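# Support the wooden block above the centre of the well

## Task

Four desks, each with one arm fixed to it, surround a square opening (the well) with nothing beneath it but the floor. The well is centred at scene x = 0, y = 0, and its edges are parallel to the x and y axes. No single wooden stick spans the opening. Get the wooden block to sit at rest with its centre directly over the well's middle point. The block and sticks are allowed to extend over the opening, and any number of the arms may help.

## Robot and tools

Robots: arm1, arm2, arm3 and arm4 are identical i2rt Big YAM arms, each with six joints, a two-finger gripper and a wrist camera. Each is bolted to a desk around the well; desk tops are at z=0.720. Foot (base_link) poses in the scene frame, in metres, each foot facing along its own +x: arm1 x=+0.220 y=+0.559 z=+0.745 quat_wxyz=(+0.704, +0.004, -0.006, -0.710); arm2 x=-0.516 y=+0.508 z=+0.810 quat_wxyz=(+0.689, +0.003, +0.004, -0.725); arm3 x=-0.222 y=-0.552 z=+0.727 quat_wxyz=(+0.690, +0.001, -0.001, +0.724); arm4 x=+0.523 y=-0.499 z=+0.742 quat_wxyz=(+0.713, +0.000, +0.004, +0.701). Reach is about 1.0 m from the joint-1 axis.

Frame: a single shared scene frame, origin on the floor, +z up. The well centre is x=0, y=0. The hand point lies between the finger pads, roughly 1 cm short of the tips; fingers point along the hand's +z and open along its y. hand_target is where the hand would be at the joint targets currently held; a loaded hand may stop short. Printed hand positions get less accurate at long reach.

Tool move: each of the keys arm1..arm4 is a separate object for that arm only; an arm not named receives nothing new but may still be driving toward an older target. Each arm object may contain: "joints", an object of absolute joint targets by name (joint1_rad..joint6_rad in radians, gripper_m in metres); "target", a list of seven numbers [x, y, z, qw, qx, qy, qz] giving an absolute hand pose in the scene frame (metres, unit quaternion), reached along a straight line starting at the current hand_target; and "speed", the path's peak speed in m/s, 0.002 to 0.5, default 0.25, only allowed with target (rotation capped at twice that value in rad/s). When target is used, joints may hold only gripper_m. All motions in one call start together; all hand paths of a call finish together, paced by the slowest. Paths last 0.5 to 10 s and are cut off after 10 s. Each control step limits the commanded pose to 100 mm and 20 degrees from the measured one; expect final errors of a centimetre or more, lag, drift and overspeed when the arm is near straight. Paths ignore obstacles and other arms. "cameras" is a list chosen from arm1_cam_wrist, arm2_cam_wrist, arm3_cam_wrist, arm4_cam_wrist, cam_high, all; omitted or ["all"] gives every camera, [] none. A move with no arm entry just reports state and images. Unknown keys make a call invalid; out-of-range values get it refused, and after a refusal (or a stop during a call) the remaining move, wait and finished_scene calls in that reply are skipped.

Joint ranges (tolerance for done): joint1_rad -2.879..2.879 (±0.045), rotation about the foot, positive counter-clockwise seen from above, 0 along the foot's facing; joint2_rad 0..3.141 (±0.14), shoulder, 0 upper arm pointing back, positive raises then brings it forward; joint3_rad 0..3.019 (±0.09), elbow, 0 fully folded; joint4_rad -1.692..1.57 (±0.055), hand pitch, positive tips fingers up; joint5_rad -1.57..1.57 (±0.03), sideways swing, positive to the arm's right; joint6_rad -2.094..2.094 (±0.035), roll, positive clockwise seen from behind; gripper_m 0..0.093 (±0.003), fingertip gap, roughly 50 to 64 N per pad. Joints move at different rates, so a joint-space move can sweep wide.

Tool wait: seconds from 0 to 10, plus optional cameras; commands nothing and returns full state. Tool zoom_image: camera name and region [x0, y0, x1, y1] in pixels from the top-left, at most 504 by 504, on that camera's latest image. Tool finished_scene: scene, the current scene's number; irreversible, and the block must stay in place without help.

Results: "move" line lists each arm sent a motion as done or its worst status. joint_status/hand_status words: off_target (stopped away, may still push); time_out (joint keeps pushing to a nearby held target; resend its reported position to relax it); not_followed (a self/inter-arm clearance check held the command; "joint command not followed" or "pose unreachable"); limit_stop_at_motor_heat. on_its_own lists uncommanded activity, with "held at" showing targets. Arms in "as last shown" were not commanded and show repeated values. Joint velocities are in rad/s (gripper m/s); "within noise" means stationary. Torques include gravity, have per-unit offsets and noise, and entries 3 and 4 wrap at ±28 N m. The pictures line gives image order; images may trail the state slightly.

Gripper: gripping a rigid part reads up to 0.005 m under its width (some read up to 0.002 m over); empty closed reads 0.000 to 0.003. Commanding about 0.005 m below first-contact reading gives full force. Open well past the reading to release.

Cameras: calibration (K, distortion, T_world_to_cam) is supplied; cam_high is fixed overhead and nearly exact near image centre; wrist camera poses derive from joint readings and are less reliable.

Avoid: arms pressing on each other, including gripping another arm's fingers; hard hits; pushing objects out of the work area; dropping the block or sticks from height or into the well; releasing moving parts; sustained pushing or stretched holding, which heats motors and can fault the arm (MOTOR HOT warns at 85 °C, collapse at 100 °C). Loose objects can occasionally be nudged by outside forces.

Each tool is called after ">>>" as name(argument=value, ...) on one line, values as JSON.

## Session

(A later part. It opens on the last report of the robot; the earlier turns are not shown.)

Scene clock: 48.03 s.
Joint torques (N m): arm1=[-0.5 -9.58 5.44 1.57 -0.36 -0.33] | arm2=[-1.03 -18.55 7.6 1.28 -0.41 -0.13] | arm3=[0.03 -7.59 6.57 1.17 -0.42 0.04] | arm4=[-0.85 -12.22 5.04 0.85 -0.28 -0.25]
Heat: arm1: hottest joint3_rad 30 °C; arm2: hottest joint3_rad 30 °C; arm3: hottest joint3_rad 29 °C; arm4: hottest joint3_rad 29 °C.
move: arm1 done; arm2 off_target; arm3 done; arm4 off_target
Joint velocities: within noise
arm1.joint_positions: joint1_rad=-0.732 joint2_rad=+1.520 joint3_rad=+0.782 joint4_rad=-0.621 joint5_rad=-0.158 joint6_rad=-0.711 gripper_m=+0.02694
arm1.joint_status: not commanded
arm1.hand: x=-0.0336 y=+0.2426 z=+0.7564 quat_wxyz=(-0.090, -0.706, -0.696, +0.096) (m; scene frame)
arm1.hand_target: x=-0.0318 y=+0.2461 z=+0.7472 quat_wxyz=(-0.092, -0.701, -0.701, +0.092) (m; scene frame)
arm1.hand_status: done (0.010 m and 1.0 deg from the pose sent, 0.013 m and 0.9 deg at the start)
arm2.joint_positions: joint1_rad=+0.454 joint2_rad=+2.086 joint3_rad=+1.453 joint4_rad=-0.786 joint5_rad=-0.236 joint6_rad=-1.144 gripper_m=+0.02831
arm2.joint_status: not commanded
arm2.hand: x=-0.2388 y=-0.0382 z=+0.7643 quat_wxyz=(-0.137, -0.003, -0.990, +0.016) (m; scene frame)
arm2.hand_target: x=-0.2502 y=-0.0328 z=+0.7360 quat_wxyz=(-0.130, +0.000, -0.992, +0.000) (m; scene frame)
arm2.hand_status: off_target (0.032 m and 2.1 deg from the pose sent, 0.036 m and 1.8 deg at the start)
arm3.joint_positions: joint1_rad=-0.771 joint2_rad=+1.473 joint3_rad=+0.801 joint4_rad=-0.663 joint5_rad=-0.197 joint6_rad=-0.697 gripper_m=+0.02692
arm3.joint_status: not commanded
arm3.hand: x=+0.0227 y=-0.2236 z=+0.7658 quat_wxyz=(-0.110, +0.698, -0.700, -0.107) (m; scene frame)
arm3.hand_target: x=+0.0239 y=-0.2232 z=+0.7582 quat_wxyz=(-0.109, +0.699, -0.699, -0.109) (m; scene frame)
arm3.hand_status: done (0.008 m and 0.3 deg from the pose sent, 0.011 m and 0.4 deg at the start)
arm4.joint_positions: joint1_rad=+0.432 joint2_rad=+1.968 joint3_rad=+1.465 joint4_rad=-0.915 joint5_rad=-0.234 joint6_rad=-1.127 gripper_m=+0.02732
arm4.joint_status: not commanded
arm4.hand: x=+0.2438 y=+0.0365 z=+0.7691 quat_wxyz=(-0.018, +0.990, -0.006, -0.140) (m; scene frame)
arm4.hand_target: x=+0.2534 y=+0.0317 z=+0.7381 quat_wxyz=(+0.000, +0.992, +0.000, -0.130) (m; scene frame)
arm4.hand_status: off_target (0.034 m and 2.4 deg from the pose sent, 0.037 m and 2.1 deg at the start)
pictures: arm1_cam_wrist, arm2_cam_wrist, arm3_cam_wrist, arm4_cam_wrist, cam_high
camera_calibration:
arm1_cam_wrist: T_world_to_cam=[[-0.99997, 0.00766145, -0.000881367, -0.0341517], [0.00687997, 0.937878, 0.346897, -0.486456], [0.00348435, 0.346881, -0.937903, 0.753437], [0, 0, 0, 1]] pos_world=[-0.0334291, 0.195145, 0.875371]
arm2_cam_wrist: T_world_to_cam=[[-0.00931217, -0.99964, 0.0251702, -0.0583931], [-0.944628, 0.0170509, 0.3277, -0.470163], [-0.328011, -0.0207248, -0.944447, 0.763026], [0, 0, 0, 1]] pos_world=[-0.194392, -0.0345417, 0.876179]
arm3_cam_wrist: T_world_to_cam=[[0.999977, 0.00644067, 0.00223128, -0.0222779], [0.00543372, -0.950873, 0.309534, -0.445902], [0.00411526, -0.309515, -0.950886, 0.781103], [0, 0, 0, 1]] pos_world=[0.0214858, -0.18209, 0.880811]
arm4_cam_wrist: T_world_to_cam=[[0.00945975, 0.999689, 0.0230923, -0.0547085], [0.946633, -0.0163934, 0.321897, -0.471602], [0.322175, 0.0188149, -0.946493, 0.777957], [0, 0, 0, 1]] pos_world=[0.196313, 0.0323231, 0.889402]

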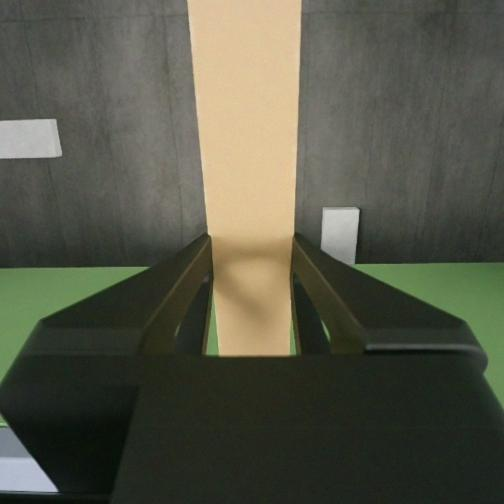

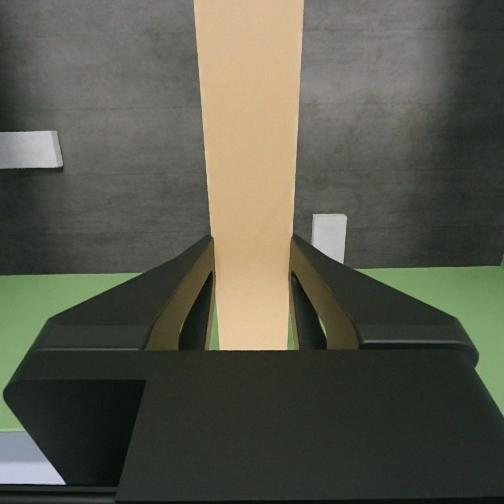

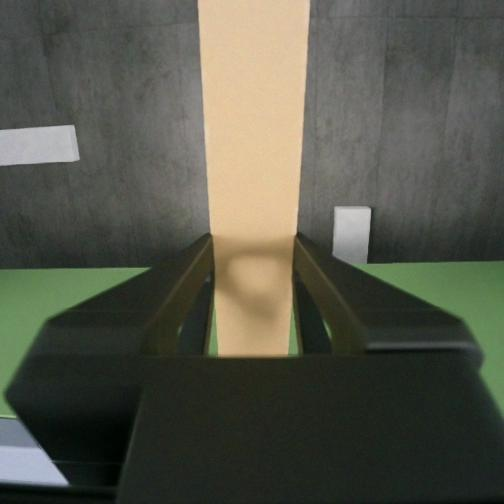

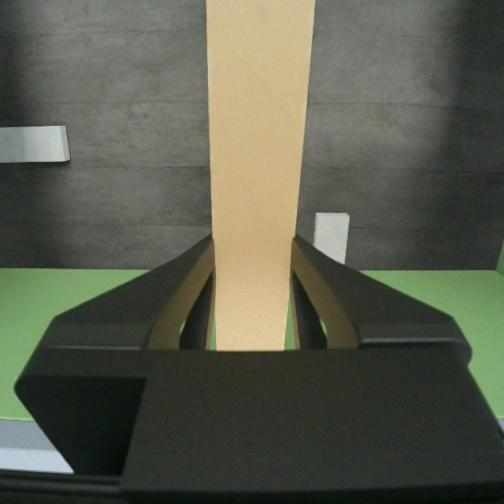

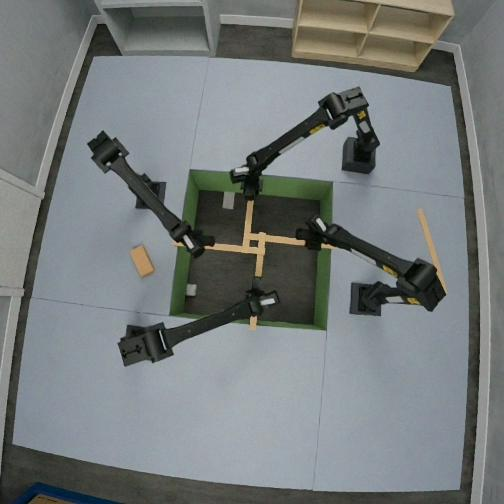

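>>> move(arm1={"target":[-0.032,0.250,0.742,0.0917,0.7011,0.7011,-0.0917],"speed":0.03}, arm2={"target":[-0.256,-0.034,0.731,0.1296,0,0.9916,0],"speed":0.03}, arm3={"target":[0.024,-0.228,0.752,-0.1092,0.6986,-0.6986,-0.1092],"speed":0.03}, arm4={"target":[0.255,0.033,0.731,0,0.9916,0,-0.1296],"speed":0.03}, cameras=["cam_high"])

>>> zoom_image(camera="cam_high", region=[205, 195, 305, 295])

>>> zoom_image(camera="cam_high", region=[160, 150, 350, 340])

Scene clock: 49.33 s.
Joint torques (N m): arm1=[-0.67 -9.17 5 1.74 -0.18 -0.39] | arm2=[-1.26 -18.67 7.35 1.26 -0.21 -0.2] | arm3=[-0.38 -7.41 5.78 1.39 -0.31 -0.03] | arm4=[-1.08 -11.81 4.79 1.06 -0.19 -0.26]
Heat: arm1: hottest joint3_rad 30 °C; arm2: hottest joint3_rad 30 °C; arm3: hottest joint3_rad 29 °C; arm4: hottest joint3_rad 29 °C.
move: arm1 off_target; arm2 off_target; arm3 off_target; arm4 off_target
Joint velocities: within noise
arm1.joint_positions: joint1_rad=-0.737 joint2_rad=+1.520 joint3_rad=+0.775 joint4_rad=-0.610 joint5_rad=-0.164 joint6_rad=-0.714 gripper_m=+0.02694
arm1.joint_status: not commanded
arm1.hand: x=-0.0338 y=+0.2434 z=+0.7550 quat_wxyz=(-0.093, -0.706, -0.695, +0.099) (m; scene frame)
arm1.hand_target: x=-0.0317 y=+0.2502 z=+0.7424 quat_wxyz=(-0.092, -0.701, -0.701, +0.092) (m; scene frame)
arm1.hand_status: off_target (0.015 m and 1.2 deg from the pose sent, 0.016 m and 1.0 deg at the start)
arm2.joint_positions: joint1_rad=+0.451 joint2_rad=+2.086 joint3_rad=+1.448 joint4_rad=-0.778 joint5_rad=-0.242 joint6_rad=-1.150 gripper_m=+0.02831
arm2.joint_status: not commanded
arm2.hand: x=-0.2395 y=-0.0382 z=+0.7632 quat_wxyz=(-0.140, -0.001, -0.990, +0.017) (m; scene frame)
arm2.hand_target: x=-0.2561 y=-0.0324 z=+0.7322 quat_wxyz=(-0.130, +0.000, -0.992, +0.000) (m; scene frame)
arm2.hand_status: off_target (0.036 m and 2.3 deg from the pose sent, 0.038 m and 2.1 deg at the start)
arm3.joint_positions: joint1_rad=-0.777 joint2_rad=+1.473 joint3_rad=+0.794 joint4_rad=-0.652 joint5_rad=-0.203 joint6_rad=-0.698 gripper_m=+0.02692
arm3.joint_status: not commanded
arm3.hand: x=+0.0234 y=-0.2247 z=+0.7642 quat_wxyz=(-0.113, +0.696, -0.700, -0.109) (m; scene frame)
arm3.hand_target: x=+0.0238 y=-0.2283 z=+0.7525 quat_wxyz=(-0.109, +0.699, -0.699, -0.109) (m; scene frame)
arm3.hand_status: off_target (0.013 m and 0.5 deg from the pose sent, 0.015 m and 0.3 deg at the start)
arm4.joint_positions: joint1_rad=+0.431 joint2_rad=+1.968 joint3_rad=+1.460 joint4_rad=-0.906 joint5_rad=-0.237 joint6_rad=-1.127 gripper_m=+0.02732
arm4.joint_status: not commanded
arm4.hand: x=+0.2440 y=+0.0365 z=+0.7677 quat_wxyz=(-0.019, +0.990, -0.006, -0.142) (m; scene frame)
arm4.hand_target: x=+0.2554 y=+0.0312 z=+0.7324 quat_wxyz=(+0.000, +0.992, +0.000, -0.130) (m; scene frame)
arm4.hand_status: off_target (0.038 m and 2.7 deg from the pose sent, 0.040 m and 2.4 deg at the start)
pictures: cam_high

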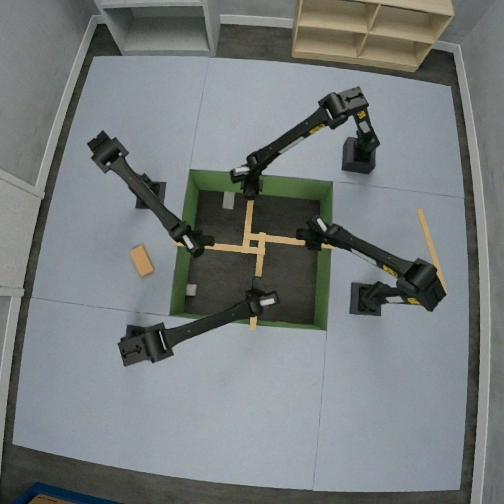

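Scaled by 5.040 from the camera's 504x504 image, which has a finer 720x720 frame.

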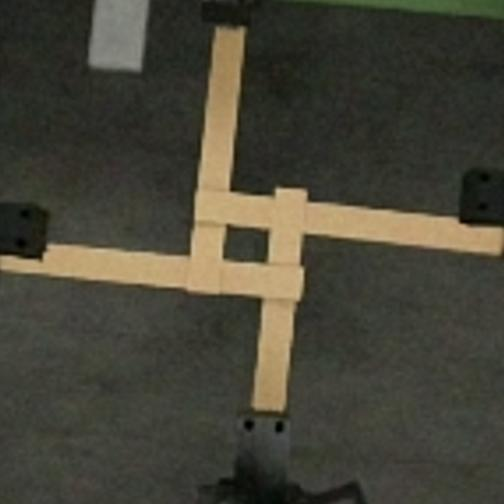

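Scaled by 2.653 from the camera's 504x504 image, which has a finer 720x720 frame.

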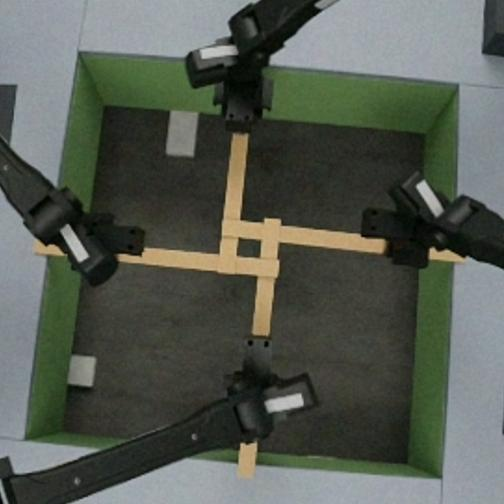

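>>> move(arm1={"joints":{"gripper_m":0.045}}, arm2={"joints":{"gripper_m":0.045}}, arm3={"joints":{"gripper_m":0.045}}, arm4={"joints":{"gripper_m":0.045}}, cameras=["cam_high"])

>>> zoom_image(camera="cam_high", region=[205, 195, 305, 295])

Scene clock: 50.40 s.
Joint torques (N m): arm1=[-0.73 -9.82 5.79 1.39 -0.17 -0.24] | arm2=[-0.44 -19.72 7.99 1.21 -0.21 -0.02] | arm3=[-0.21 -8.06 6.99 0.87 -0.27 -0.02] | arm4=[-0.44 -14.8 6.19 0.77 -0.25 -0.05]
Heat: arm1: hottest joint3_rad 30 °C; arm2: hottest joint3_rad 30 °C; arm3: hottest joint3_rad 29 °C; arm4: hottest joint3_rad 29 °C.
move: arm1 done; arm2 done; arm3 done; arm4 done
Joint velocities: within noise
arm1.joint_positions: joint1_rad=-0.737 joint2_rad=+1.529 joint3_rad=+0.761 joint4_rad=-0.601 joint5_rad=-0.165 joint6_rad=-0.727 gripper_m=+0.04489
arm1.joint_status: all done
arm1.hand: x=-0.0298 y=+0.2477 z=+0.7477 quat_wxyz=(-0.093, -0.702, -0.700, +0.093) (m; scene frame)
arm1.hand_target: x=-0.0317 y=+0.2502 z=+0.7424 quat_wxyz=(-0.092, -0.701, -0.701, +0.091) (m; scene frame)
arm1.hand_status: not commanded
arm2.joint_positions: joint1_rad=+0.436 joint2_rad=+2.097 joint3_rad=+1.437 joint4_rad=-0.776 joint5_rad=-0.242 joint6_rad=-1.167 gripper_m=+0.04491
arm2.joint_status: all done
arm2.hand: x=-0.2503 y=-0.0362 z=+0.7536 quat_wxyz=(-0.136, -0.001, -0.991, +0.011) (m; scene frame)
arm2.hand_target: x=-0.2561 y=-0.0325 z=+0.7323 quat_wxyz=(-0.130, +0.000, -0.992, +0.000) (m; scene frame)
arm2.hand_status: not commanded
arm3.joint_positions: joint1_rad=-0.777 joint2_rad=+1.483 joint3_rad=+0.776 joint4_rad=-0.638 joint5_rad=-0.204 joint6_rad=-0.700 gripper_m=+0.04490
arm3.joint_status: all done
arm3.hand: x=+0.0190 y=-0.2294 z=+0.7546 quat_wxyz=(-0.105, +0.697, -0.701, -0.109) (m; scene frame)
arm3.hand_target: x=+0.0238 y=-0.2282 z=+0.7524 quat_wxyz=(-0.109, +0.699, -0.699, -0.109) (m; scene frame)
arm3.hand_status: not commanded
arm4.joint_positions: joint1_rad=+0.424 joint2_rad=+2.009 joint3_rad=+1.437 joint4_rad=-0.900 joint5_rad=-0.235 joint6_rad=-1.147 gripper_m=+0.04493
arm4.joint_status: all done
arm4.hand: x=+0.2534 y=+0.0264 z=+0.7366 quat_wxyz=(+0.005, +0.992, -0.003, -0.130) (m; scene frame)
arm4.hand_target: x=+0.2553 y=+0.0314 z=+0.7326 quat_wxyz=(+0.000, +0.992, +0.000, -0.130) (m; scene frame)
arm4.hand_status: not commanded
pictures: cam_high

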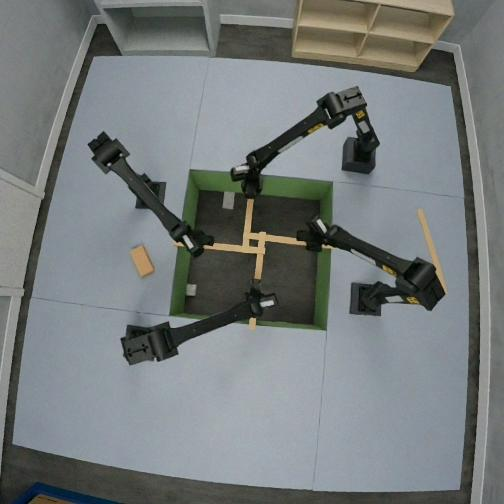

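Scaled by 5.040 from the camera's 504x504 image, which has a finer 720x720 frame.

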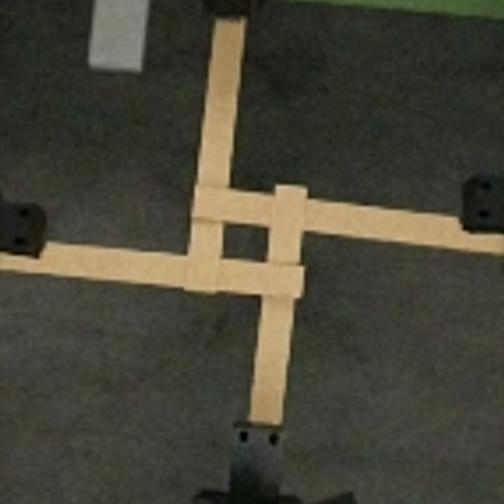

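>>> move(arm1={"joints":{"gripper_m":0.075}}, arm2={"joints":{"gripper_m":0.075}}, arm3={"joints":{"gripper_m":0.075}}, arm4={"joints":{"gripper_m":0.075}}, cameras=[])

>>> move(arm1={"target":[-0.032,0.250,0.84,0.0917,0.7011,0.7011,-0.0917],"speed":0.08}, arm2={"target":[-0.256,-0.034,0.84,0.1296,0,0.9916,0],"speed":0.08}, arm3={"target":[0.024,-0.228,0.84,-0.1092,0.6986,-0.6986,-0.1092],"speed":0.08}, arm4={"target":[0.255,0.033,0.84,0,0.9916,0,-0.1296],"speed":0.08}, cameras=["cam_high"])

Scene clock: 51.37 s.
Joint torques (N m): arm1=[-0.73 -9.82 5.79 1.37 -0.17 -0.23] | arm2=[0.03 -19.66 7.99 1.17 -0.2 -0.03] | arm3=[-0.26 -8.06 7.04 0.87 -0.27 -0.02] | arm4=[-0.56 -15.15 6.09 0.73 -0.26 -0.07]
Heat: arm1: hottest joint3_rad 30 °C; arm2: hottest joint3_rad 30 °C; arm3: hottest joint3_rad 29 °C; arm4: hottest joint3_rad 29 °C.
move: arm1 done; arm2 done; arm3 done; arm4 done
Joint velocities: within noise
arm1.joint_positions: joint1_rad=-0.737 joint2_rad=+1.529 joint3_rad=+0.761 joint4_rad=-0.601 joint5_rad=-0.165 joint6_rad=-0.728 gripper_m=+0.07479
arm1.joint_status: all done
arm1.hand: x=-0.0298 y=+0.2477 z=+0.7477 quat_wxyz=(-0.093, -0.702, -0.700, +0.093) (m; scene frame)
arm1.hand_target: x=-0.0317 y=+0.2502 z=+0.7424 quat_wxyz=(-0.092, -0.701, -0.701, +0.091) (m; scene frame)
arm1.hand_status: not commanded
arm2.joint_positions: joint1_rad=+0.436 joint2_rad=+2.097 joint3_rad=+1.437 joint4_rad=-0.776 joint5_rad=-0.242 joint6_rad=-1.168 gripper_m=+0.07482
arm2.joint_status: all done
arm2.hand: x=-0.2503 y=-0.0362 z=+0.7536 quat_wxyz=(-0.136, -0.001, -0.991, +0.011) (m; scene frame)
arm2.hand_target: x=-0.2561 y=-0.0325 z=+0.7323 quat_wxyz=(-0.130, +0.000, -0.992, +0.000) (m; scene frame)
arm2.hand_status: not commanded
arm3.joint_positions: joint1_rad=-0.777 joint2_rad=+1.483 joint3_rad=+0.776 joint4_rad=-0.638 joint5_rad=-0.204 joint6_rad=-0.700 gripper_m=+0.07481
arm3.joint_status: all done
arm3.hand: x=+0.0190 y=-0.2294 z=+0.7546 quat_wxyz=(-0.105, +0.697, -0.701, -0.109) (m; scene frame)
arm3.hand_target: x=+0.0238 y=-0.2282 z=+0.7524 quat_wxyz=(-0.109, +0.699, -0.699, -0.109) (m; scene frame)
arm3.hand_status: not commanded
arm4.joint_positions: joint1_rad=+0.424 joint2_rad=+2.009 joint3_rad=+1.437 joint4_rad=-0.900 joint5_rad=-0.235 joint6_rad=-1.147 gripper_m=+0.07483
arm4.joint_status: all done
arm4.hand: x=+0.2534 y=+0.0264 z=+0.7366 quat_wxyz=(+0.005, +0.992, -0.003, -0.130) (m; scene frame)
arm4.hand_target: x=+0.2553 y=+0.0314 z=+0.7326 quat_wxyz=(+0.000, +0.992, +0.000, -0.130) (m; scene frame)
arm4.hand_status: not commanded
pictures: none
No camera images: "cameras" was empty.

Scene clock: 53.43 s.
Joint torques (N m): arm1=[-0.5 -10.52 10.5 0.5 -0.14 -0.2] | arm2=[-0.38 -22.89 12.33 0.06 -0.17 -0.05] | arm3=[-0.26 -9.23 11.19 -0.01 -0.25 -0.02] | arm4=[-0.38 -15.97 9.22 -0.18 -0.23 -0.06]
Heat: arm1: hottest joint3_rad 30 °C; arm2: hottest joint3_rad 30 °C; arm3: hottest joint3_rad 29 °C; arm4: hottest joint3_rad 29 °C.
move: arm1 off_target; arm2 off_target; arm3 off_target; arm4 off_target
Joint velocities: within noise
arm1.joint_positions: joint1_rad=-0.737 joint2_rad=+1.368 joint3_rad=+0.830 joint4_rad=-0.884 joint5_rad=-0.165 joint6_rad=-0.728 gripper_m=+0.07487
arm1.joint_status: not commanded
arm1.hand: x=-0.0161 y=+0.2638 z=+0.8183 quat_wxyz=(-0.091, -0.705, -0.700, +0.066) (m; scene frame)
arm1.hand_target: x=-0.0314 y=+0.2508 z=+0.8403 quat_wxyz=(-0.092, -0.701, -0.701, +0.092) (m; scene frame)
arm1.hand_status: off_target (0.030 m and 3.0 deg from the pose sent, 0.092 m and 0.2 deg at the start)
arm2.joint_positions: joint1_rad=+0.436 joint2_rad=+1.984 joint3_rad=+1.463 joint4_rad=-0.976 joint5_rad=-0.241 joint6_rad=-1.168 gripper_m=+0.07490
arm2.joint_status: not commanded
arm2.hand: x=-0.2579 y=-0.0185 z=+0.8224 quat_wxyz=(-0.124, -0.005, -0.992, -0.017) (m; scene frame)
arm2.hand_target: x=-0.2563 y=-0.0335 z=+0.8403 quat_wxyz=(-0.129, +0.000, -0.992, +0.000) (m; scene frame)
arm2.hand_status: off_target (0.024 m and 2.2 deg from the pose sent, 0.087 m and 1.4 deg at the start)
arm3.joint_positions: joint1_rad=-0.777 joint2_rad=+1.362 joint3_rad=+0.858 joint4_rad=-0.885 joint5_rad=-0.204 joint6_rad=-0.700 gripper_m=+0.07489
arm3.joint_status: not commanded
arm3.hand: x=+0.0103 y=-0.2392 z=+0.8174 quat_wxyz=(-0.083, +0.697, -0.704, -0.108) (m; scene frame)
arm3.hand_target: x=+0.0234 y=-0.2286 z=+0.8401 quat_wxyz=(-0.109, +0.699, -0.699, -0.109) (m; scene frame)
arm3.hand_status: off_target (0.029 m and 3.0 deg from the pose sent, 0.086 m and 0.6 deg at the start)
arm4.joint_positions: joint1_rad=+0.424 joint2_rad=+1.903 joint3_rad=+1.520 joint4_rad=-1.116 joint5_rad=-0.235 joint6_rad=-1.147 gripper_m=+0.07491
arm4.joint_status: not commanded
arm4.hand: x=+0.2571 y=+0.0197 z=+0.8215 quat_wxyz=(+0.017, +0.992, -0.004, -0.124) (m; scene frame)
arm4.hand_target: x=+0.2553 y=+0.0324 z=+0.8400 quat_wxyz=(+0.000, +0.992, +0.000, -0.130) (m; scene frame)
arm4.hand_status: off_target (0.023 m and 2.1 deg from the pose sent, 0.104 m and 0.7 deg at the start)
pictures: cam_high

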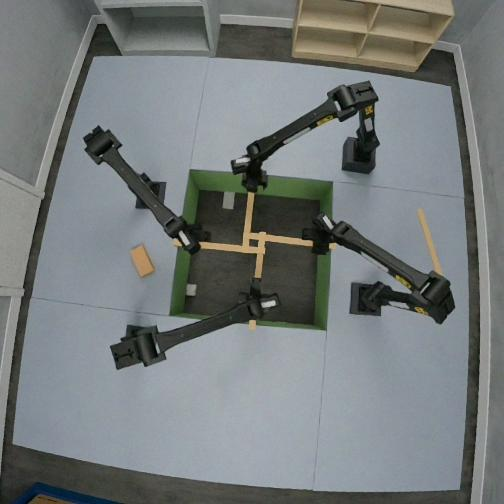

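>>> move(arm1={"target":[-0.032,0.30,0.97,0.0917,0.7011,0.7011,-0.0917],"speed":0.2}, arm2={"target":[-0.30,-0.034,0.97,0.1296,0,0.9916,0],"speed":0.2}, arm3={"target":[0.03,-0.28,0.96,-0.1092,0.6986,-0.6986,-0.1092],"speed":0.2}, arm4={"target":[0.30,0.033,0.97,0,0.9916,0,-0.1296],"speed":0.2}, cameras=[])

>>> move(arm1={"target":[-0.032,0.40,1.05,0.1057,0.6992,0.6992,-0.1057],"speed":0.2}, arm2={"target":[-0.42,-0.034,1.05,0.1296,0,0.9916,0],"speed":0.2}, arm3={"target":[0.12,-0.54,0.94,0,-0.2756,0.9613,0],"speed":0.25}, arm4={"target":[0.42,0.033,1.05,0,0.9916,0,-0.1296],"speed":0.2}, cameras=["cam_high","arm3_cam_wrist"])

Scene clock: 56.77 s.
Joint torques (N m): arm1=[-0.91 -8.12 11.92 0.46 -0.24 -0.24] | arm2=[-1.55 -21.07 13.85 0.21 -0.42 -0.07] | arm3=[-0.21 -7.41 12.52 -0.03 -0.33 0] | arm4=[-0.44 -14.21 10.11 -0.18 -0.51 -0.06]
Heat: arm1: hottest joint3_rad 31 °C; arm2: hottest joint3_rad 30 °C; arm3: hottest joint3_rad 29 °C; arm4: hottest joint3_rad 29 °C.
move: arm1 off_target; arm2 off_target; arm3 off_target; arm4 off_target
Joint velocities: within noise
arm1.joint_positions: joint1_rad=-0.832 joint2_rad=+1.160 joint3_rad=+1.010 joint4_rad=-1.287 joint5_rad=-0.181 joint6_rad=-0.824 gripper_m=+0.07487
arm1.joint_status: not commanded
arm1.hand: x=-0.0185 y=+0.3077 z=+0.9466 quat_wxyz=(-0.093, -0.705, -0.700, +0.067) (m; scene frame)
arm1.hand_target: x=-0.0313 y=+0.3007 z=+0.9699 quat_wxyz=(-0.091, -0.701, -0.701, +0.092) (m; scene frame)
arm1.hand_status: off_target (0.028 m and 2.9 deg from the pose sent, 0.157 m and 3.0 deg at the start)
arm2.joint_positions: joint1_rad=+0.365 joint2_rad=+1.825 joint3_rad=+1.594 joint4_rad=-1.278 joint5_rad=-0.243 joint6_rad=-1.241 gripper_m=+0.07490
arm2.joint_status: not commanded
arm2.hand: x=-0.3000 y=-0.0216 z=+0.9548 quat_wxyz=(-0.124, -0.004, -0.992, -0.014) (m; scene frame)
arm2.hand_target: x=-0.3003 y=-0.0335 z=+0.9700 quat_wxyz=(-0.129, +0.000, -0.992, +0.000) (m; scene frame)
arm2.hand_status: off_target (0.020 m and 1.8 deg from the pose sent, 0.154 m and 2.2 deg at the start)
arm3.joint_positions: joint1_rad=-0.894 joint2_rad=+1.182 joint3_rad=+1.033 joint4_rad=-1.263 joint5_rad=-0.228 joint6_rad=-0.816 gripper_m=+0.07489
arm3.joint_status: not commanded
arm3.hand: x=+0.0195 y=-0.2865 z=+0.9369 quat_wxyz=(-0.085, +0.696, -0.704, -0.110) (m; scene frame)
arm3.hand_target: x=+0.0293 y=-0.2806 z=+0.9599 quat_wxyz=(-0.109, +0.699, -0.699, -0.109) (m; scene frame)
arm3.hand_status: off_target (0.026 m and 2.9 deg from the pose sent, 0.150 m and 3.0 deg at the start)
arm4.joint_positions: joint1_rad=+0.350 joint2_rad=+1.787 joint3_rad=+1.712 joint4_rad=-1.434 joint5_rad=-0.235 joint6_rad=-1.220 gripper_m=+0.07491
arm4.joint_status: not commanded
arm4.hand: x=+0.3017 y=+0.0233 z=+0.9547 quat_wxyz=(+0.013, +0.992, -0.005, -0.123) (m; scene frame)
arm4.hand_target: x=+0.3002 y=+0.0325 z=+0.9699 quat_wxyz=(+0.000, +0.992, +0.000, -0.130) (m; scene frame)
arm4.hand_status: off_target (0.018 m and 1.8 deg from the pose sent, 0.155 m and 2.1 deg at the start)
pictures: none
No camera images: "cameras" was empty.

Scene clock: 59.73 s.
Joint torques (N m): arm1=[-0.91 -6.65 12.11 0.36 -0.3 -0.23] | arm2=[-1.38 -21.25 14.35 0.1 -0.39 -0.03] | arm3=[-0.03 -6.12 12.23 -0.36 0.05 0.2] | arm4=[-0.38 -14.56 9.94 -0.32 -0.52 -0.07]
Heat: arm1: hottest joint3_rad 31 °C; arm2: hottest joint3_rad 30 °C; arm3: hottest joint3_rad 29 °C; arm4: hottest joint3_rad 30 °C.
move: arm1 off_target; arm2 off_target; arm3 off_target; arm4 off_target
Joint velocities: within noise
arm1.joint_positions: joint1_rad=-1.132 joint2_rad=+1.023 joint3_rad=+1.114 joint4_rad=-1.582 joint5_rad=-0.263 joint6_rad=-1.122 gripper_m=+0.07487
arm1.joint_status: not commanded
arm1.hand: x=-0.0221 y=+0.4016 z=+1.0242 quat_wxyz=(-0.115, -0.704, -0.697, +0.078) (m; scene frame)
arm1.hand_target: x=-0.0310 y=+0.4004 z=+1.0495 quat_wxyz=(-0.105, -0.699, -0.699, +0.106) (m; scene frame)
arm1.hand_status: off_target (0.028 m and 3.5 deg from the pose sent, 0.139 m and 4.8 deg at the start)
arm2.joint_positions: joint1_rad=+0.152 joint2_rad=+1.759 joint3_rad=+1.691 joint4_rad=-1.513 joint5_rad=-0.257 joint6_rad=-1.460 gripper_m=+0.07490
arm2.joint_status: not commanded
arm2.hand: x=-0.4174 y=-0.0244 z=+1.0263 quat_wxyz=(-0.126, -0.005, -0.992, -0.024) (m; scene frame)
arm2.hand_target: x=-0.4202 y=-0.0330 z=+1.0499 quat_wxyz=(-0.129, +0.000, -0.992, +0.000) (m; scene frame)
arm2.hand_status: off_target (0.026 m and 2.8 deg from the pose sent, 0.154 m and 1.8 deg at the start)
arm3.joint_positions: joint1_rad=-1.576 joint2_rad=+1.227 joint3_rad=+1.061 joint4_rad=-1.431 joint5_rad=-0.001 joint6_rad=-0.533 gripper_m=+0.07489
arm3.joint_status: not commanded
arm3.hand: x=+0.1057 y=-0.5387 z=+0.9259 quat_wxyz=(+0.012, +0.284, -0.959, -0.004) (m; scene frame)
arm3.hand_target: x=+0.1194 y=-0.5400 z=+0.9400 quat_wxyz=(+0.000, +0.276, -0.961, +0.000) (m; scene frame)
arm3.hand_status: off_target (0.020 m and 1.7 deg from the pose sent, 0.273 m and 59.3 deg at the start)
arm4.joint_positions: joint1_rad=+0.137 joint2_rad=+1.747 joint3_rad=+1.850 joint4_rad=-1.677 joint5_rad=-0.248 joint6_rad=-1.439 gripper_m=+0.07491
arm4.joint_status: not commanded
arm4.hand: x=+0.4191 y=+0.0280 z=+1.0277 quat_wxyz=(+0.020, +0.992, -0.006, -0.125) (m; scene frame)
arm4.hand_target: x=+0.4202 y=+0.0322 z=+1.0497 quat_wxyz=(-0.002, +0.992, +0.000, -0.130) (m; scene frame)
arm4.hand_status: off_target (0.023 m and 2.5 deg from the pose sent, 0.152 m and 1.8 deg at the start; a joint's target at an end of its range on 23 of 89 steps)
pictures: arm3_cam_wrist, cam_high
camera_calibration:
arm3_cam_wrist: T_world_to_cam=[[0.551136, -0.834187, -0.0195029, -0.488936], [-0.661342, -0.450953, 0.59939, -0.724154], [-0.508798, -0.317447, -0.80022, 0.745958], [0, 0, 0, 1]] pos_world=[0.170099, -0.497622, 1.02145]

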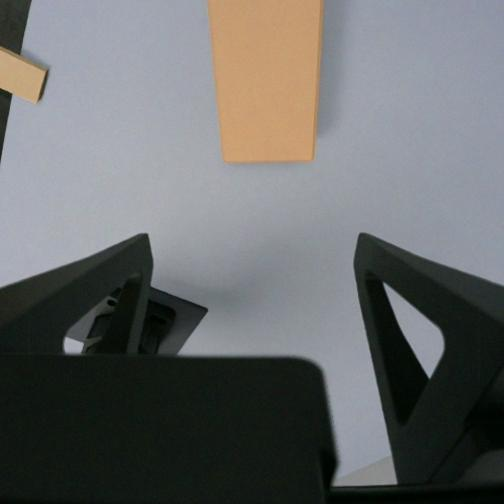

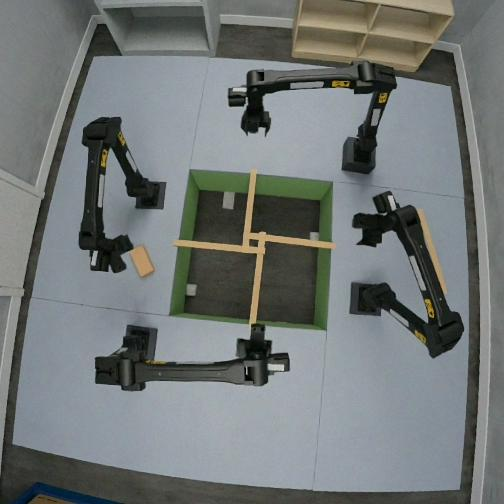

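>>> move(arm3={"target":[0.148,-0.526,0.86,0,-0.2756,0.9613,0],"speed":0.2,"joints":{"gripper_m":0.092}}, cameras=["arm3_cam_wrist"])

Scene clock: 61.40 s.
Joint torques (N m): arm1=[-0.97 -6.65 12.11 0.38 -0.29 -0.24] | arm2=[-0.85 -20.66 14.35 -0.01 -0.41 -0.05] | arm3=[0.97 -7.88 8.47 0.42 0.05 0.17] | arm4=[-0.32 -14.62 9.92 -0.29 -0.52 -0.07]
Heat: arm1: hottest joint3_rad 31 °C; arm2: hottest joint3_rad 30 °C; arm3: hottest joint3_rad 30 °C; arm4: hottest joint3_rad 30 °C.
move: arm3 done
Joint velocities: within noise
arm1.joint_positions: joint1_rad=-1.132 joint2_rad=+1.023 joint3_rad=+1.114 joint4_rad=-1.582 joint5_rad=-0.263 joint6_rad=-1.123 gripper_m=+0.07487
arm1.joint_status: not commanded
arm1.hand: x=-0.0220 y=+0.4016 z=+1.0243 quat_wxyz=(-0.116, -0.704, -0.697, +0.078) (m; scene frame)
arm1.hand_target: x=-0.0309 y=+0.4003 z=+1.0495 quat_wxyz=(-0.105, -0.699, -0.699, +0.106) (m; scene frame)
arm1.hand_status: not commanded
arm2.joint_positions: joint1_rad=+0.152 joint2_rad=+1.759 joint3_rad=+1.691 joint4_rad=-1.513 joint5_rad=-0.257 joint6_rad=-1.461 gripper_m=+0.07490
arm2.joint_status: not commanded
arm2.hand: x=-0.4174 y=-0.0245 z=+1.0265 quat_wxyz=(-0.126, -0.005, -0.992, -0.024) (m; scene frame)
arm2.hand_target: x=-0.4202 y=-0.0331 z=+1.0500 quat_wxyz=(-0.129, +0.000, -0.992, +0.000) (m; scene frame)
arm2.hand_status: not commanded
arm3.joint_positions: joint1_rad=-1.553 joint2_rad=+1.365 joint3_rad=+1.006 joint4_rad=-1.224 joint5_rad=-0.001 joint6_rad=-0.499 gripper_m=+0.09188
arm3.joint_status: all done
arm3.hand: x=+0.1426 y=-0.5286 z=+0.8599 quat_wxyz=(+0.005, +0.278, -0.960, -0.002) (m; scene frame)
arm3.hand_target: x=+0.1480 y=-0.5260 z=+0.8601 quat_wxyz=(+0.000, +0.276, -0.961, +0.000) (m; scene frame)
arm3.hand_status: done (0.006 m and 0.7 deg from the pose sent, 0.079 m and 1.8 deg at the start)
arm4.joint_positions: joint1_rad=+0.137 joint2_rad=+1.747 joint3_rad=+1.850 joint4_rad=-1.677 joint5_rad=-0.249 joint6_rad=-1.439 gripper_m=+0.07491
arm4.joint_status: not commanded
arm4.hand: x=+0.4190 y=+0.0280 z=+1.0277 quat_wxyz=(+0.020, +0.992, -0.006, -0.126) (m; scene frame)
arm4.hand_target: x=+0.4201 y=+0.0322 z=+1.0497 quat_wxyz=(-0.002, +0.992, +0.000, -0.130) (m; scene frame)
arm4.hand_status: not commanded
pictures: arm3_cam_wrist
camera_calibration:
arm3_cam_wrist: T_world_to_cam=[[0.541762, -0.840444, -0.0121438, -0.510443], [-0.674617, -0.443395, 0.590163, -0.64184], [-0.501384, -0.311536, -0.807192, 0.723157], [0, 0, 0, 1]] pos_world=[0.206122, -0.488298, 0.956318]

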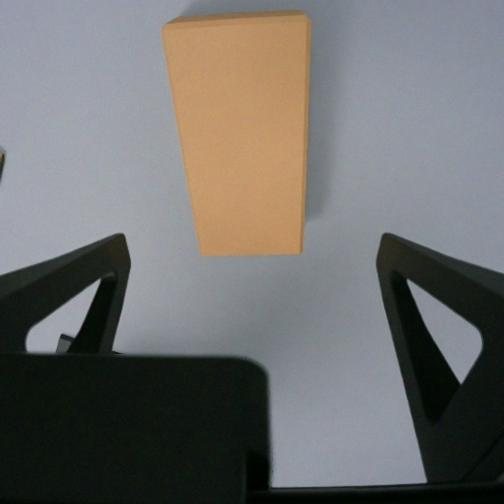

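>>> move(arm3={"target":[0.147,-0.519,0.80,0,-0.3107,0.9505,0],"speed":0.15}, cameras=["arm3_cam_wrist"])

Scene clock: 63.00 s.
Joint torques (N m): arm1=[-0.91 -6.65 12.11 0.36 -0.29 -0.24] | arm2=[-0.91 -20.95 14.2 0.03 -0.42 -0.02] | arm3=[0.97 -8.06 7.61 0.43 0.05 -0.04] | arm4=[-0.38 -14.62 9.94 -0.29 -0.51 -0.07]
Heat: arm1: hottest joint3_rad 31 °C; arm2: hottest joint3_rad 31 °C; arm3: hottest joint3_rad 30 °C; arm4: hottest joint3_rad 30 °C.
move: arm3 done
Joint velocities: within noise
arm1, arm2: as last shown
arm2.hand_target: x=-0.4202 y=-0.0331 z=+1.0499 quat_wxyz=(-0.129, +0.000, -0.992, +0.000) (m; scene frame)
arm3.joint_positions: joint1_rad=-1.535 joint2_rad=+1.435 joint3_rad=+0.909 joint4_rad=-1.051 joint5_rad=+0.000 joint6_rad=-0.527 gripper_m=+0.09188
arm3.joint_status: not commanded
arm3.hand: x=+0.1430 y=-0.5218 z=+0.8020 quat_wxyz=(+0.002, +0.301, -0.954, -0.002) (m; scene frame)
arm3.hand_target: x=+0.1469 y=-0.5189 z=+0.8000 quat_wxyz=(+0.000, +0.311, -0.951, +0.000) (m; scene frame)
arm3.hand_status: done (0.005 m and 1.2 deg from the pose sent, 0.061 m and 3.9 deg at the start)
arm4.joint_positions: joint1_rad=+0.137 joint2_rad=+1.747 joint3_rad=+1.850 joint4_rad=-1.678 joint5_rad=-0.249 joint6_rad=-1.439 gripper_m=+0.07491
arm4.joint_status: not commanded
arm4.hand: x=+0.4190 y=+0.0279 z=+1.0277 quat_wxyz=(+0.020, +0.992, -0.006, -0.126) (m; scene frame)
arm4.hand_target: x=+0.4201 y=+0.0321 z=+1.0497 quat_wxyz=(-0.002, +0.992, +0.000, -0.130) (m; scene frame)
arm4.hand_status: not commanded
pictures: arm3_cam_wrist
camera_calibration:
arm3_cam_wrist: T_world_to_cam=[[0.580616, -0.814127, -0.00912342, -0.499912], [-0.656505, -0.474772, 0.586168, -0.620106], [-0.481546, -0.334348, -0.810138, 0.666406], [0, 0, 0, 1]] pos_world=[0.204059, -0.47859, 0.898807]

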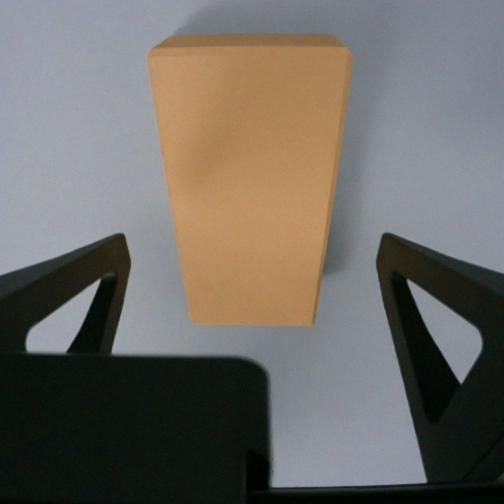

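>>> move(arm3={"target":[0.153,-0.514,0.743,0,-0.3107,0.9505,0],"speed":0.1}, cameras=["arm3_cam_wrist"])

>>> move(arm3={"joints":{"gripper_m":0.06}}, cameras=["arm3_cam_wrist"])

Scene clock: 64.60 s.
Joint torques (N m): arm1=[-0.91 -6.65 12.1 0.36 -0.29 -0.24] | arm2=[-0.56 -21.19 14.41 -0.1 -0.43 0] | arm3=[1.03 -8.53 6.68 0.42 0.04 0.08] | arm4=[-0.38 -14.74 9.95 -0.29 -0.52 -0.07]
Heat: arm1: hottest joint3_rad 31 °C; arm2: hottest joint3_rad 31 °C; arm3: hottest joint3_rad 30 °C; arm4: hottest joint3_rad 30 °C.
move: arm3 done
Joint velocities: within noise
arm1, arm2, arm4: as last shown
arm3.joint_positions: joint1_rad=-1.524 joint2_rad=+1.546 joint3_rad=+0.857 joint4_rad=-0.883 joint5_rad=+0.000 joint6_rad=-0.528 gripper_m=+0.09188
arm3.joint_status: not commanded
arm3.hand: x=+0.1506 y=-0.5171 z=+0.7468 quat_wxyz=(+0.000, +0.306, -0.952, -0.001) (m; scene frame)
arm3.hand_target: x=+0.1528 y=-0.5140 z=+0.7431 quat_wxyz=(+0.000, +0.311, -0.951, +0.000) (m; scene frame)
arm3.hand_status: done (0.005 m and 0.6 deg from the pose sent, 0.060 m and 1.2 deg at the start)
pictures: arm3_cam_wrist
camera_calibration:
arm3_cam_wrist: T_world_to_cam=[[0.589642, -0.807637, -0.00673236, -0.500783], [-0.653879, -0.482245, 0.582993, -0.582368], [-0.474094, -0.339355, -0.812449, 0.624965], [0, 0, 0, 1]] pos_world=[0.210776, -0.47321, 0.843898]

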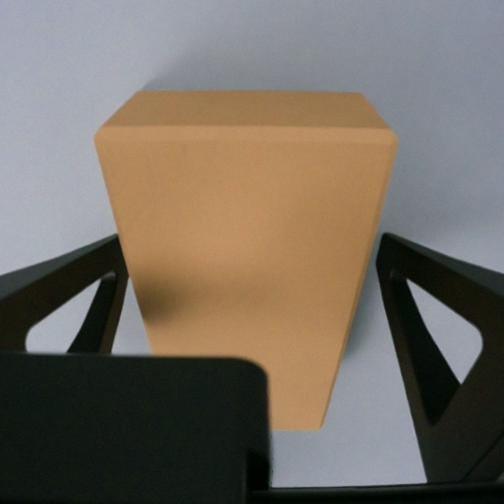

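Scene clock: 65.17 s.
Joint torques (N m): arm1=[-0.91 -6.65 12.11 0.36 -0.29 -0.23] | arm2=[-1.08 -21.01 14.34 0.05 -0.42 -0.05] | arm3=[0.91 -8.47 6.67 0.43 0.08 0.08] | arm4=[-0.44 -14.68 9.91 -0.27 -0.51 -0.07]
Heat: arm1: hottest joint3_rad 31 °C; arm2: hottest joint3_rad 31 °C; arm3: hottest joint3_rad 29 °C; arm4: hottest joint3_rad 30 °C.
move: arm3 off_target
Joint velocities: within noise
arm1, arm2, arm4: as last shown
arm3.joint_positions: joint1_rad=-1.523 joint2_rad=+1.546 joint3_rad=+0.857 joint4_rad=-0.883 joint5_rad=-0.001 joint6_rad=-0.528 gripper_m=+0.06907
arm3.joint_status: gripper_m off_target (ended at +0.06910, target +0.06000)
arm3.hand: x=+0.1507 y=-0.5163 z=+0.7468 quat_wxyz=(+0.000, +0.307, -0.952, -0.001) (m; scene frame)
arm3.hand_target: x=+0.1529 y=-0.5140 z=+0.7431 quat_wxyz=(+0.000, +0.311, -0.950, +0.000) (m; scene frame)
arm3.hand_status: not commanded
pictures: arm3_cam_wrist
camera_calibration:
arm3_cam_wrist: T_world_to_cam=[[0.590928, -0.806692, -0.00720465, -0.499505], [-0.653289, -0.483756, 0.582403, -0.582445], [-0.473305, -0.339451, -0.812868, 0.625412], [0, 0, 0, 1]] pos_world=[0.210677, -0.472412, 0.843996]

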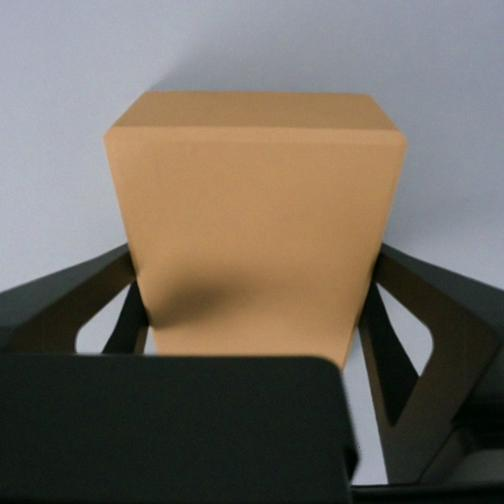

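>>> move(arm3={"target":[0.153,-0.514,0.97,0,-0.3107,0.9505,0],"speed":0.2}, cameras=["arm3_cam_wrist"])

>>> move(arm3={"target":[-0.004,-0.05,0.98,0,-0.7071,0.7071,0],"speed":0.2}, cameras=["arm3_cam_wrist","cam_high"])

>>> zoom_image(camera="cam_high", region=[160, 150, 350, 340])

Scene clock: 67.37 s.
Joint torques (N m): arm1=[-0.91 -6.65 12.1 0.36 -0.29 -0.23] | arm2=[-0.73 -20.6 14.41 -0.03 -0.44 -0.07] | arm3=[1.08 -9.52 12.94 -0.53 0.06 0.09] | arm4=[-0.44 -14.68 9.98 -0.29 -0.52 -0.07]
Heat: arm1: hottest joint3_rad 31 °C; arm2: hottest joint3_rad 31 °C; arm3: hottest joint3_rad 30 °C; arm4: hottest joint3_rad 30 °C.
move: arm3 off_target
Joint velocities: within noise
arm1, arm2, arm4: as last shown
arm3.joint_positions: joint1_rad=-1.523 joint2_rad=+1.337 joint3_rad=+1.204 joint4_rad=-1.498 joint5_rad=-0.001 joint6_rad=-0.528 gripper_m=+0.06907
arm3.joint_status: not commanded
arm3.hand: x=+0.1397 y=-0.5178 z=+0.9431 quat_wxyz=(+0.029, +0.307, -0.951, -0.008) (m; scene frame)
arm3.hand_target: x=+0.1517 y=-0.5141 z=+0.9697 quat_wxyz=(+0.000, +0.311, -0.951, +0.000) (m; scene frame)
arm3.hand_status: off_target (0.030 m and 3.5 deg from the pose sent, 0.223 m and 0.5 deg at the start)
pictures: arm3_cam_wrist
camera_calibration:
arm3_cam_wrist: T_world_to_cam=[[0.589623, -0.806795, -0.0377569, -0.463829], [-0.617308, -0.480302, 0.62309, -0.74629], [-0.520841, -0.344081, -0.781238, 0.753707], [0, 0, 0, 1]] pos_world=[0.205355, -0.473324, 1.03632]

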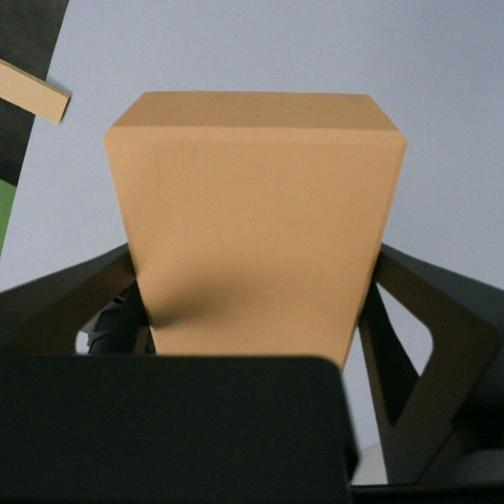

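Scene clock: 70.77 s.
Joint torques (N m): arm1=[-0.91 -6.59 12.1 0.36 -0.29 -0.24] | arm2=[-0.79 -21.07 14.34 -0.2 -0.4 -0.07] | arm3=[-0.03 -14.1 13.22 -0.44 0.08 -0.03] | arm4=[-0.38 -14.45 9.92 -0.28 -0.51 -0.06]
Heat: arm1: hottest joint3_rad 31 °C; arm2: hottest joint3_rad 31 °C; arm3: hottest joint3_rad 30 °C; arm4: hottest joint3_rad 30 °C.
move: arm3 off_target
Joint velocities: within noise
arm1, arm2, arm4: as last shown
arm3.joint_positions: joint1_rad=-0.453 joint2_rad=+1.772 joint3_rad=+1.748 joint4_rad=-1.593 joint5_rad=-0.001 joint6_rad=-0.396 gripper_m=+0.06908
arm3.joint_status: not commanded
arm3.hand: x=-0.0118 y=-0.0613 z=+0.9589 quat_wxyz=(+0.021, +0.704, -0.710, +0.007) (m; scene frame)
arm3.hand_target: x=-0.0045 y=-0.0511 z=+0.9800 quat_wxyz=(-0.001, +0.707, -0.707, +0.000) (m; scene frame)
arm3.hand_status: off_target (0.025 m and 2.6 deg from the pose sent, 0.491 m and 54.4 deg at the start)
pictures: arm3_cam_wrist, cam_high
camera_calibration:
arm3_cam_wrist: T_world_to_cam=[[0.999718, -0.000391712, -0.0237248, 0.0352597], [0.0142928, -0.788177, 0.615282, -0.634276], [-0.0189404, -0.615448, -0.78795, 0.839892], [0, 0, 0, 1]] pos_world=[-0.0102763, 0.0170023, 1.05289]

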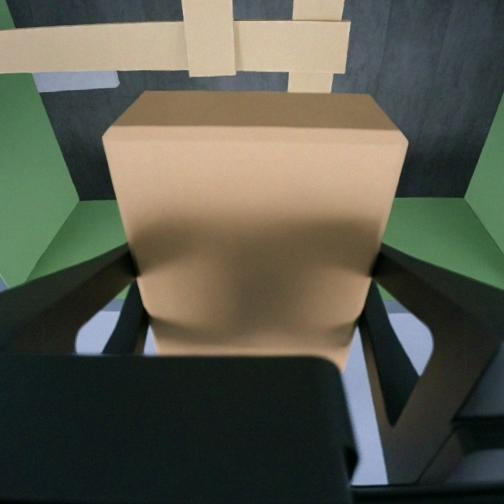

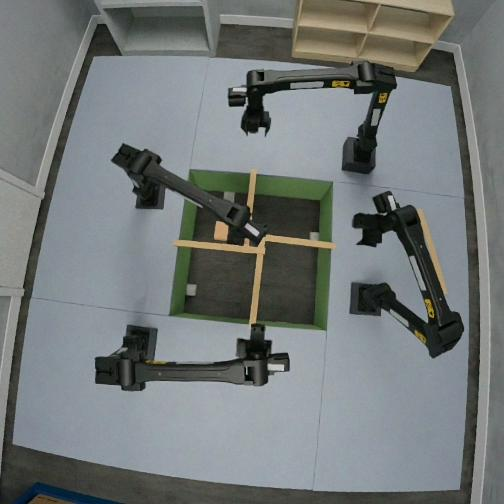

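Scaled by 2.653 from the camera's 504x504 image, which has a finer 720x720 frame.

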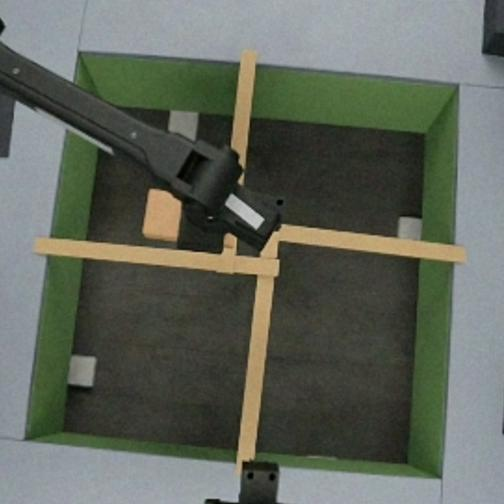

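>>> move(arm3={"target":[-0.008,0.031,0.885,0,-0.7071,0.7071,0],"speed":0.1}, cameras=["arm3_cam_wrist","cam_high"])

>>> zoom_image(camera="cam_high", region=[205, 195, 305, 295])

Scene clock: 73.37 s.
Joint torques (N m): arm1=[-0.97 -6.59 12.11 0.36 -0.29 -0.23] | arm2=[-1.38 -21.19 14.31 0.14 -0.4 -0.03] | arm3=[0.79 -16.79 12.89 0.14 0.02 0.19] | arm4=[-0.32 -14.62 9.96 -0.32 -0.51 -0.06]
Heat: arm1: hottest joint3_rad 31 °C; arm2: hottest joint3_rad 32 °C; arm3: hottest joint3_rad 31 °C; arm4: hottest joint3_rad 31 °C.
move: arm3 off_target
Joint velocities: within noise
arm1, arm2, arm4: as last shown
arm3.joint_positions: joint1_rad=-0.406 joint2_rad=+2.000 joint3_rad=+1.830 joint4_rad=-1.469 joint5_rad=-0.001 joint6_rad=-0.364 gripper_m=+0.06908
arm3.joint_status: not commanded
arm3.hand: x=-0.0116 y=+0.0103 z=+0.8626 quat_wxyz=(+0.031, +0.709, -0.705, +0.013) (m; scene frame)
arm3.hand_target: x=-0.0085 y=+0.0295 z=+0.8855 quat_wxyz=(+0.000, +0.707, -0.707, +0.000) (m; scene frame)
arm3.hand_status: off_target (0.031 m and 3.8 deg from the pose sent, 0.118 m and 2.6 deg at the start)
pictures: arm3_cam_wrist, cam_high
camera_calibration:
arm3_cam_wrist: T_world_to_cam=[[0.999451, 0.0135801, -0.0302107, 0.0381733], [0.0296159, -0.774827, 0.631479, -0.532547], [-0.0148325, -0.632027, -0.774804, 0.796961], [0, 0, 0, 1]] pos_world=[-0.0105595, 0.0905511, 0.954935]

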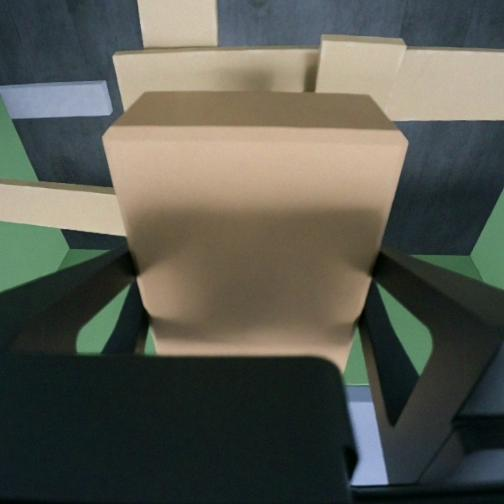

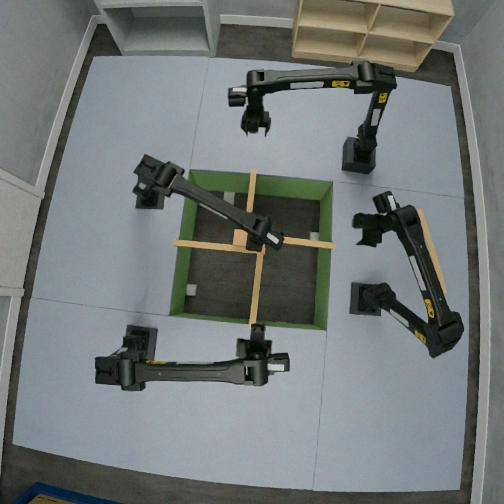

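Scaled by 5.040 from the camera's 504x504 image, which has a finer 720x720 frame.

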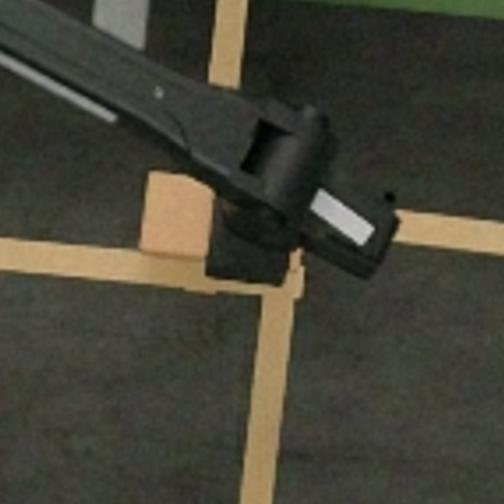

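>>> move(arm3={"target":[-0.010,0.052,0.87,0,-0.7071,0.7071,0],"speed":0.06}, cameras=["cam_high"])

>>> zoom_image(camera="cam_high", region=[205, 195, 305, 295])

Scene clock: 75.13 s.
Joint torques (N m): arm1=[-0.91 -6.59 12.12 0.36 -0.29 -0.23] | arm2=[-1.2 -20.95 14.43 0.12 -0.39 0.02] | arm3=[0.67 -17.32 12.9 0.06 0.02 0.2] | arm4=[-0.38 -14.56 9.98 -0.28 -0.51 -0.07]
Heat: arm1: hottest joint3_rad 32 °C; arm2: hottest joint3_rad 32 °C; arm3: hottest joint3_rad 31 °C; arm4: hottest joint3_rad 31 °C.
move: arm3 off_target
Joint velocities: within noise
arm1, arm2, arm4: as last shown
arm3.joint_positions: joint1_rad=-0.391 joint2_rad=+2.060 joint3_rad=+1.890 joint4_rad=-1.465 joint5_rad=-0.001 joint6_rad=-0.350 gripper_m=+0.06908
arm3.joint_status: not commanded
arm3.hand: x=-0.0135 y=+0.0316 z=+0.8486 quat_wxyz=(+0.029, +0.709, -0.704, +0.013) (m; scene frame)
arm3.hand_target: x=-0.0106 y=+0.0505 z=+0.8704 quat_wxyz=(+0.000, +0.707, -0.707, +0.000) (m; scene frame)
arm3.hand_status: off_target (0.030 m and 3.6 deg from the pose sent, 0.042 m and 3.8 deg at the start)
pictures: cam_high

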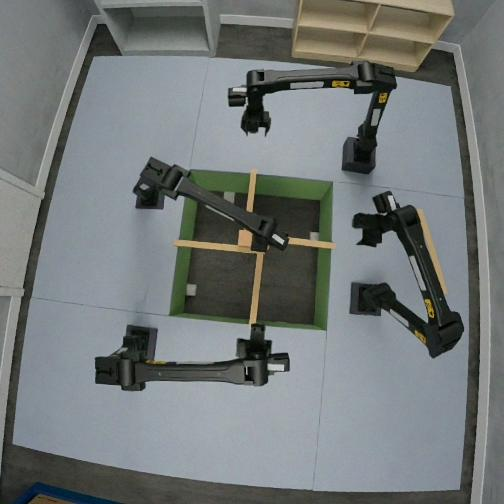

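Scaled by 5.040 from the camera's 504x504 image, which has a finer 720x720 frame.

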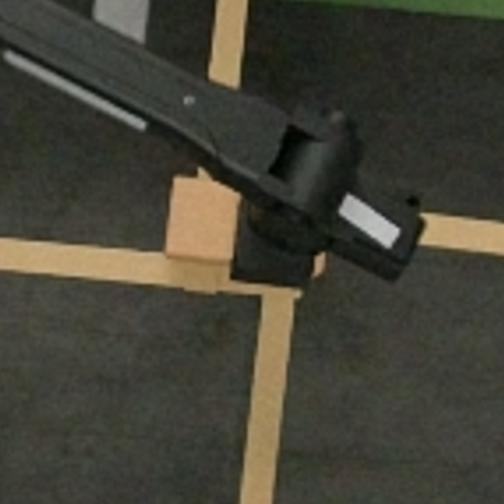

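>>> move(arm3={"target":[-0.010,0.038,0.832,0,-0.7071,0.7071,0],"speed":0.04}, cameras=["cam_high"])

>>> zoom_image(camera="cam_high", region=[205, 195, 305, 295])

Scene clock: 77.63 s.
Joint torques (N m): arm1=[-0.91 -6.65 12.11 0.38 -0.29 -0.24] | arm2=[-1.44 -21.19 14.27 -0.05 -0.37 -0.06] | arm3=[0.09 -17.9 7.69 0.47 0.04 0.13] | arm4=[-0.38 -14.62 9.94 -0.27 -0.52 -0.07]
Heat: arm1: hottest joint3_rad 32 °C; arm2: hottest joint3_rad 32 °C; arm3: hottest joint3_rad 31 °C; arm4: hottest joint3_rad 31 °C.
move: arm3 done
Joint velocities: within noise
arm1.joint_positions: joint1_rad=-1.132 joint2_rad=+1.023 joint3_rad=+1.114 joint4_rad=-1.582 joint5_rad=-0.263 joint6_rad=-1.123 gripper_m=+0.07487
arm1.joint_status: not commanded
arm1.hand: x=-0.0220 y=+0.4016 z=+1.0243 quat_wxyz=(-0.116, -0.704, -0.697, +0.078) (m; scene frame)
arm1.hand_target: x=-0.0309 y=+0.4003 z=+1.0495 quat_wxyz=(-0.105, -0.699, -0.699, +0.106) (m; scene frame)
arm1.hand_status: not commanded
arm2.joint_positions: joint1_rad=+0.152 joint2_rad=+1.759 joint3_rad=+1.691 joint4_rad=-1.513 joint5_rad=-0.257 joint6_rad=-1.461 gripper_m=+0.07490
arm2.joint_status: not commanded
arm2.hand: x=-0.4174 y=-0.0245 z=+1.0265 quat_wxyz=(-0.126, -0.005, -0.992, -0.024) (m; scene frame)
arm2.hand_target: x=-0.4202 y=-0.0331 z=+1.0499 quat_wxyz=(-0.129, +0.000, -0.992, +0.000) (m; scene frame)
arm2.hand_status: not commanded
arm3.joint_positions: joint1_rad=-0.391 joint2_rad=+2.055 joint3_rad=+1.829 joint4_rad=-1.363 joint5_rad=-0.001 joint6_rad=-0.350 gripper_m=+0.06908
arm3.joint_status: not commanded
arm3.hand: x=-0.0114 y=+0.0371 z=+0.8283 quat_wxyz=(+0.008, +0.709, -0.705, +0.003) (m; scene frame)
arm3.hand_target: x=-0.0100 y=+0.0380 z=+0.8321 quat_wxyz=(+0.000, +0.707, -0.707, +0.000) (m; scene frame)
arm3.hand_status: done (0.004 m and 1.0 deg from the pose sent, 0.018 m and 3.6 deg at the start)
arm4: as last shown
pictures: cam_high

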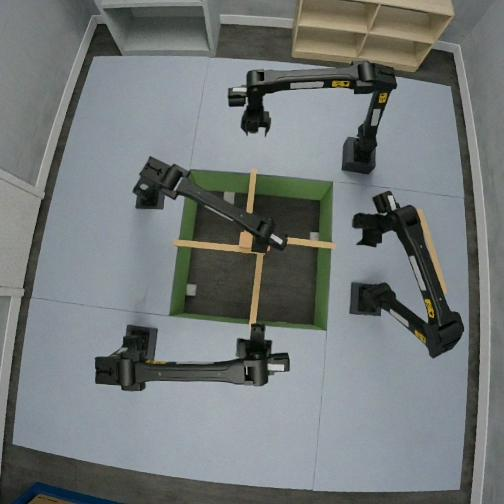

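Scaled by 5.040 from the camera's 504x504 image, which has a finer 720x720 frame.

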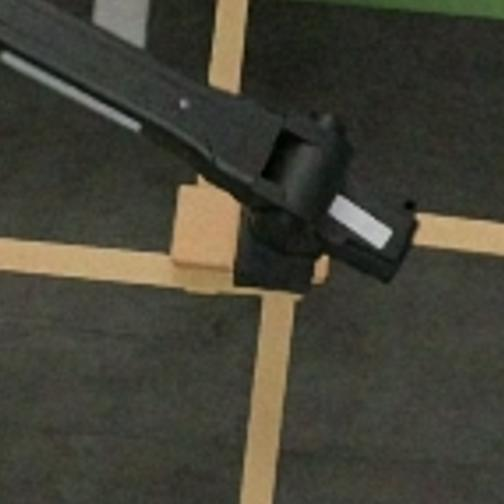

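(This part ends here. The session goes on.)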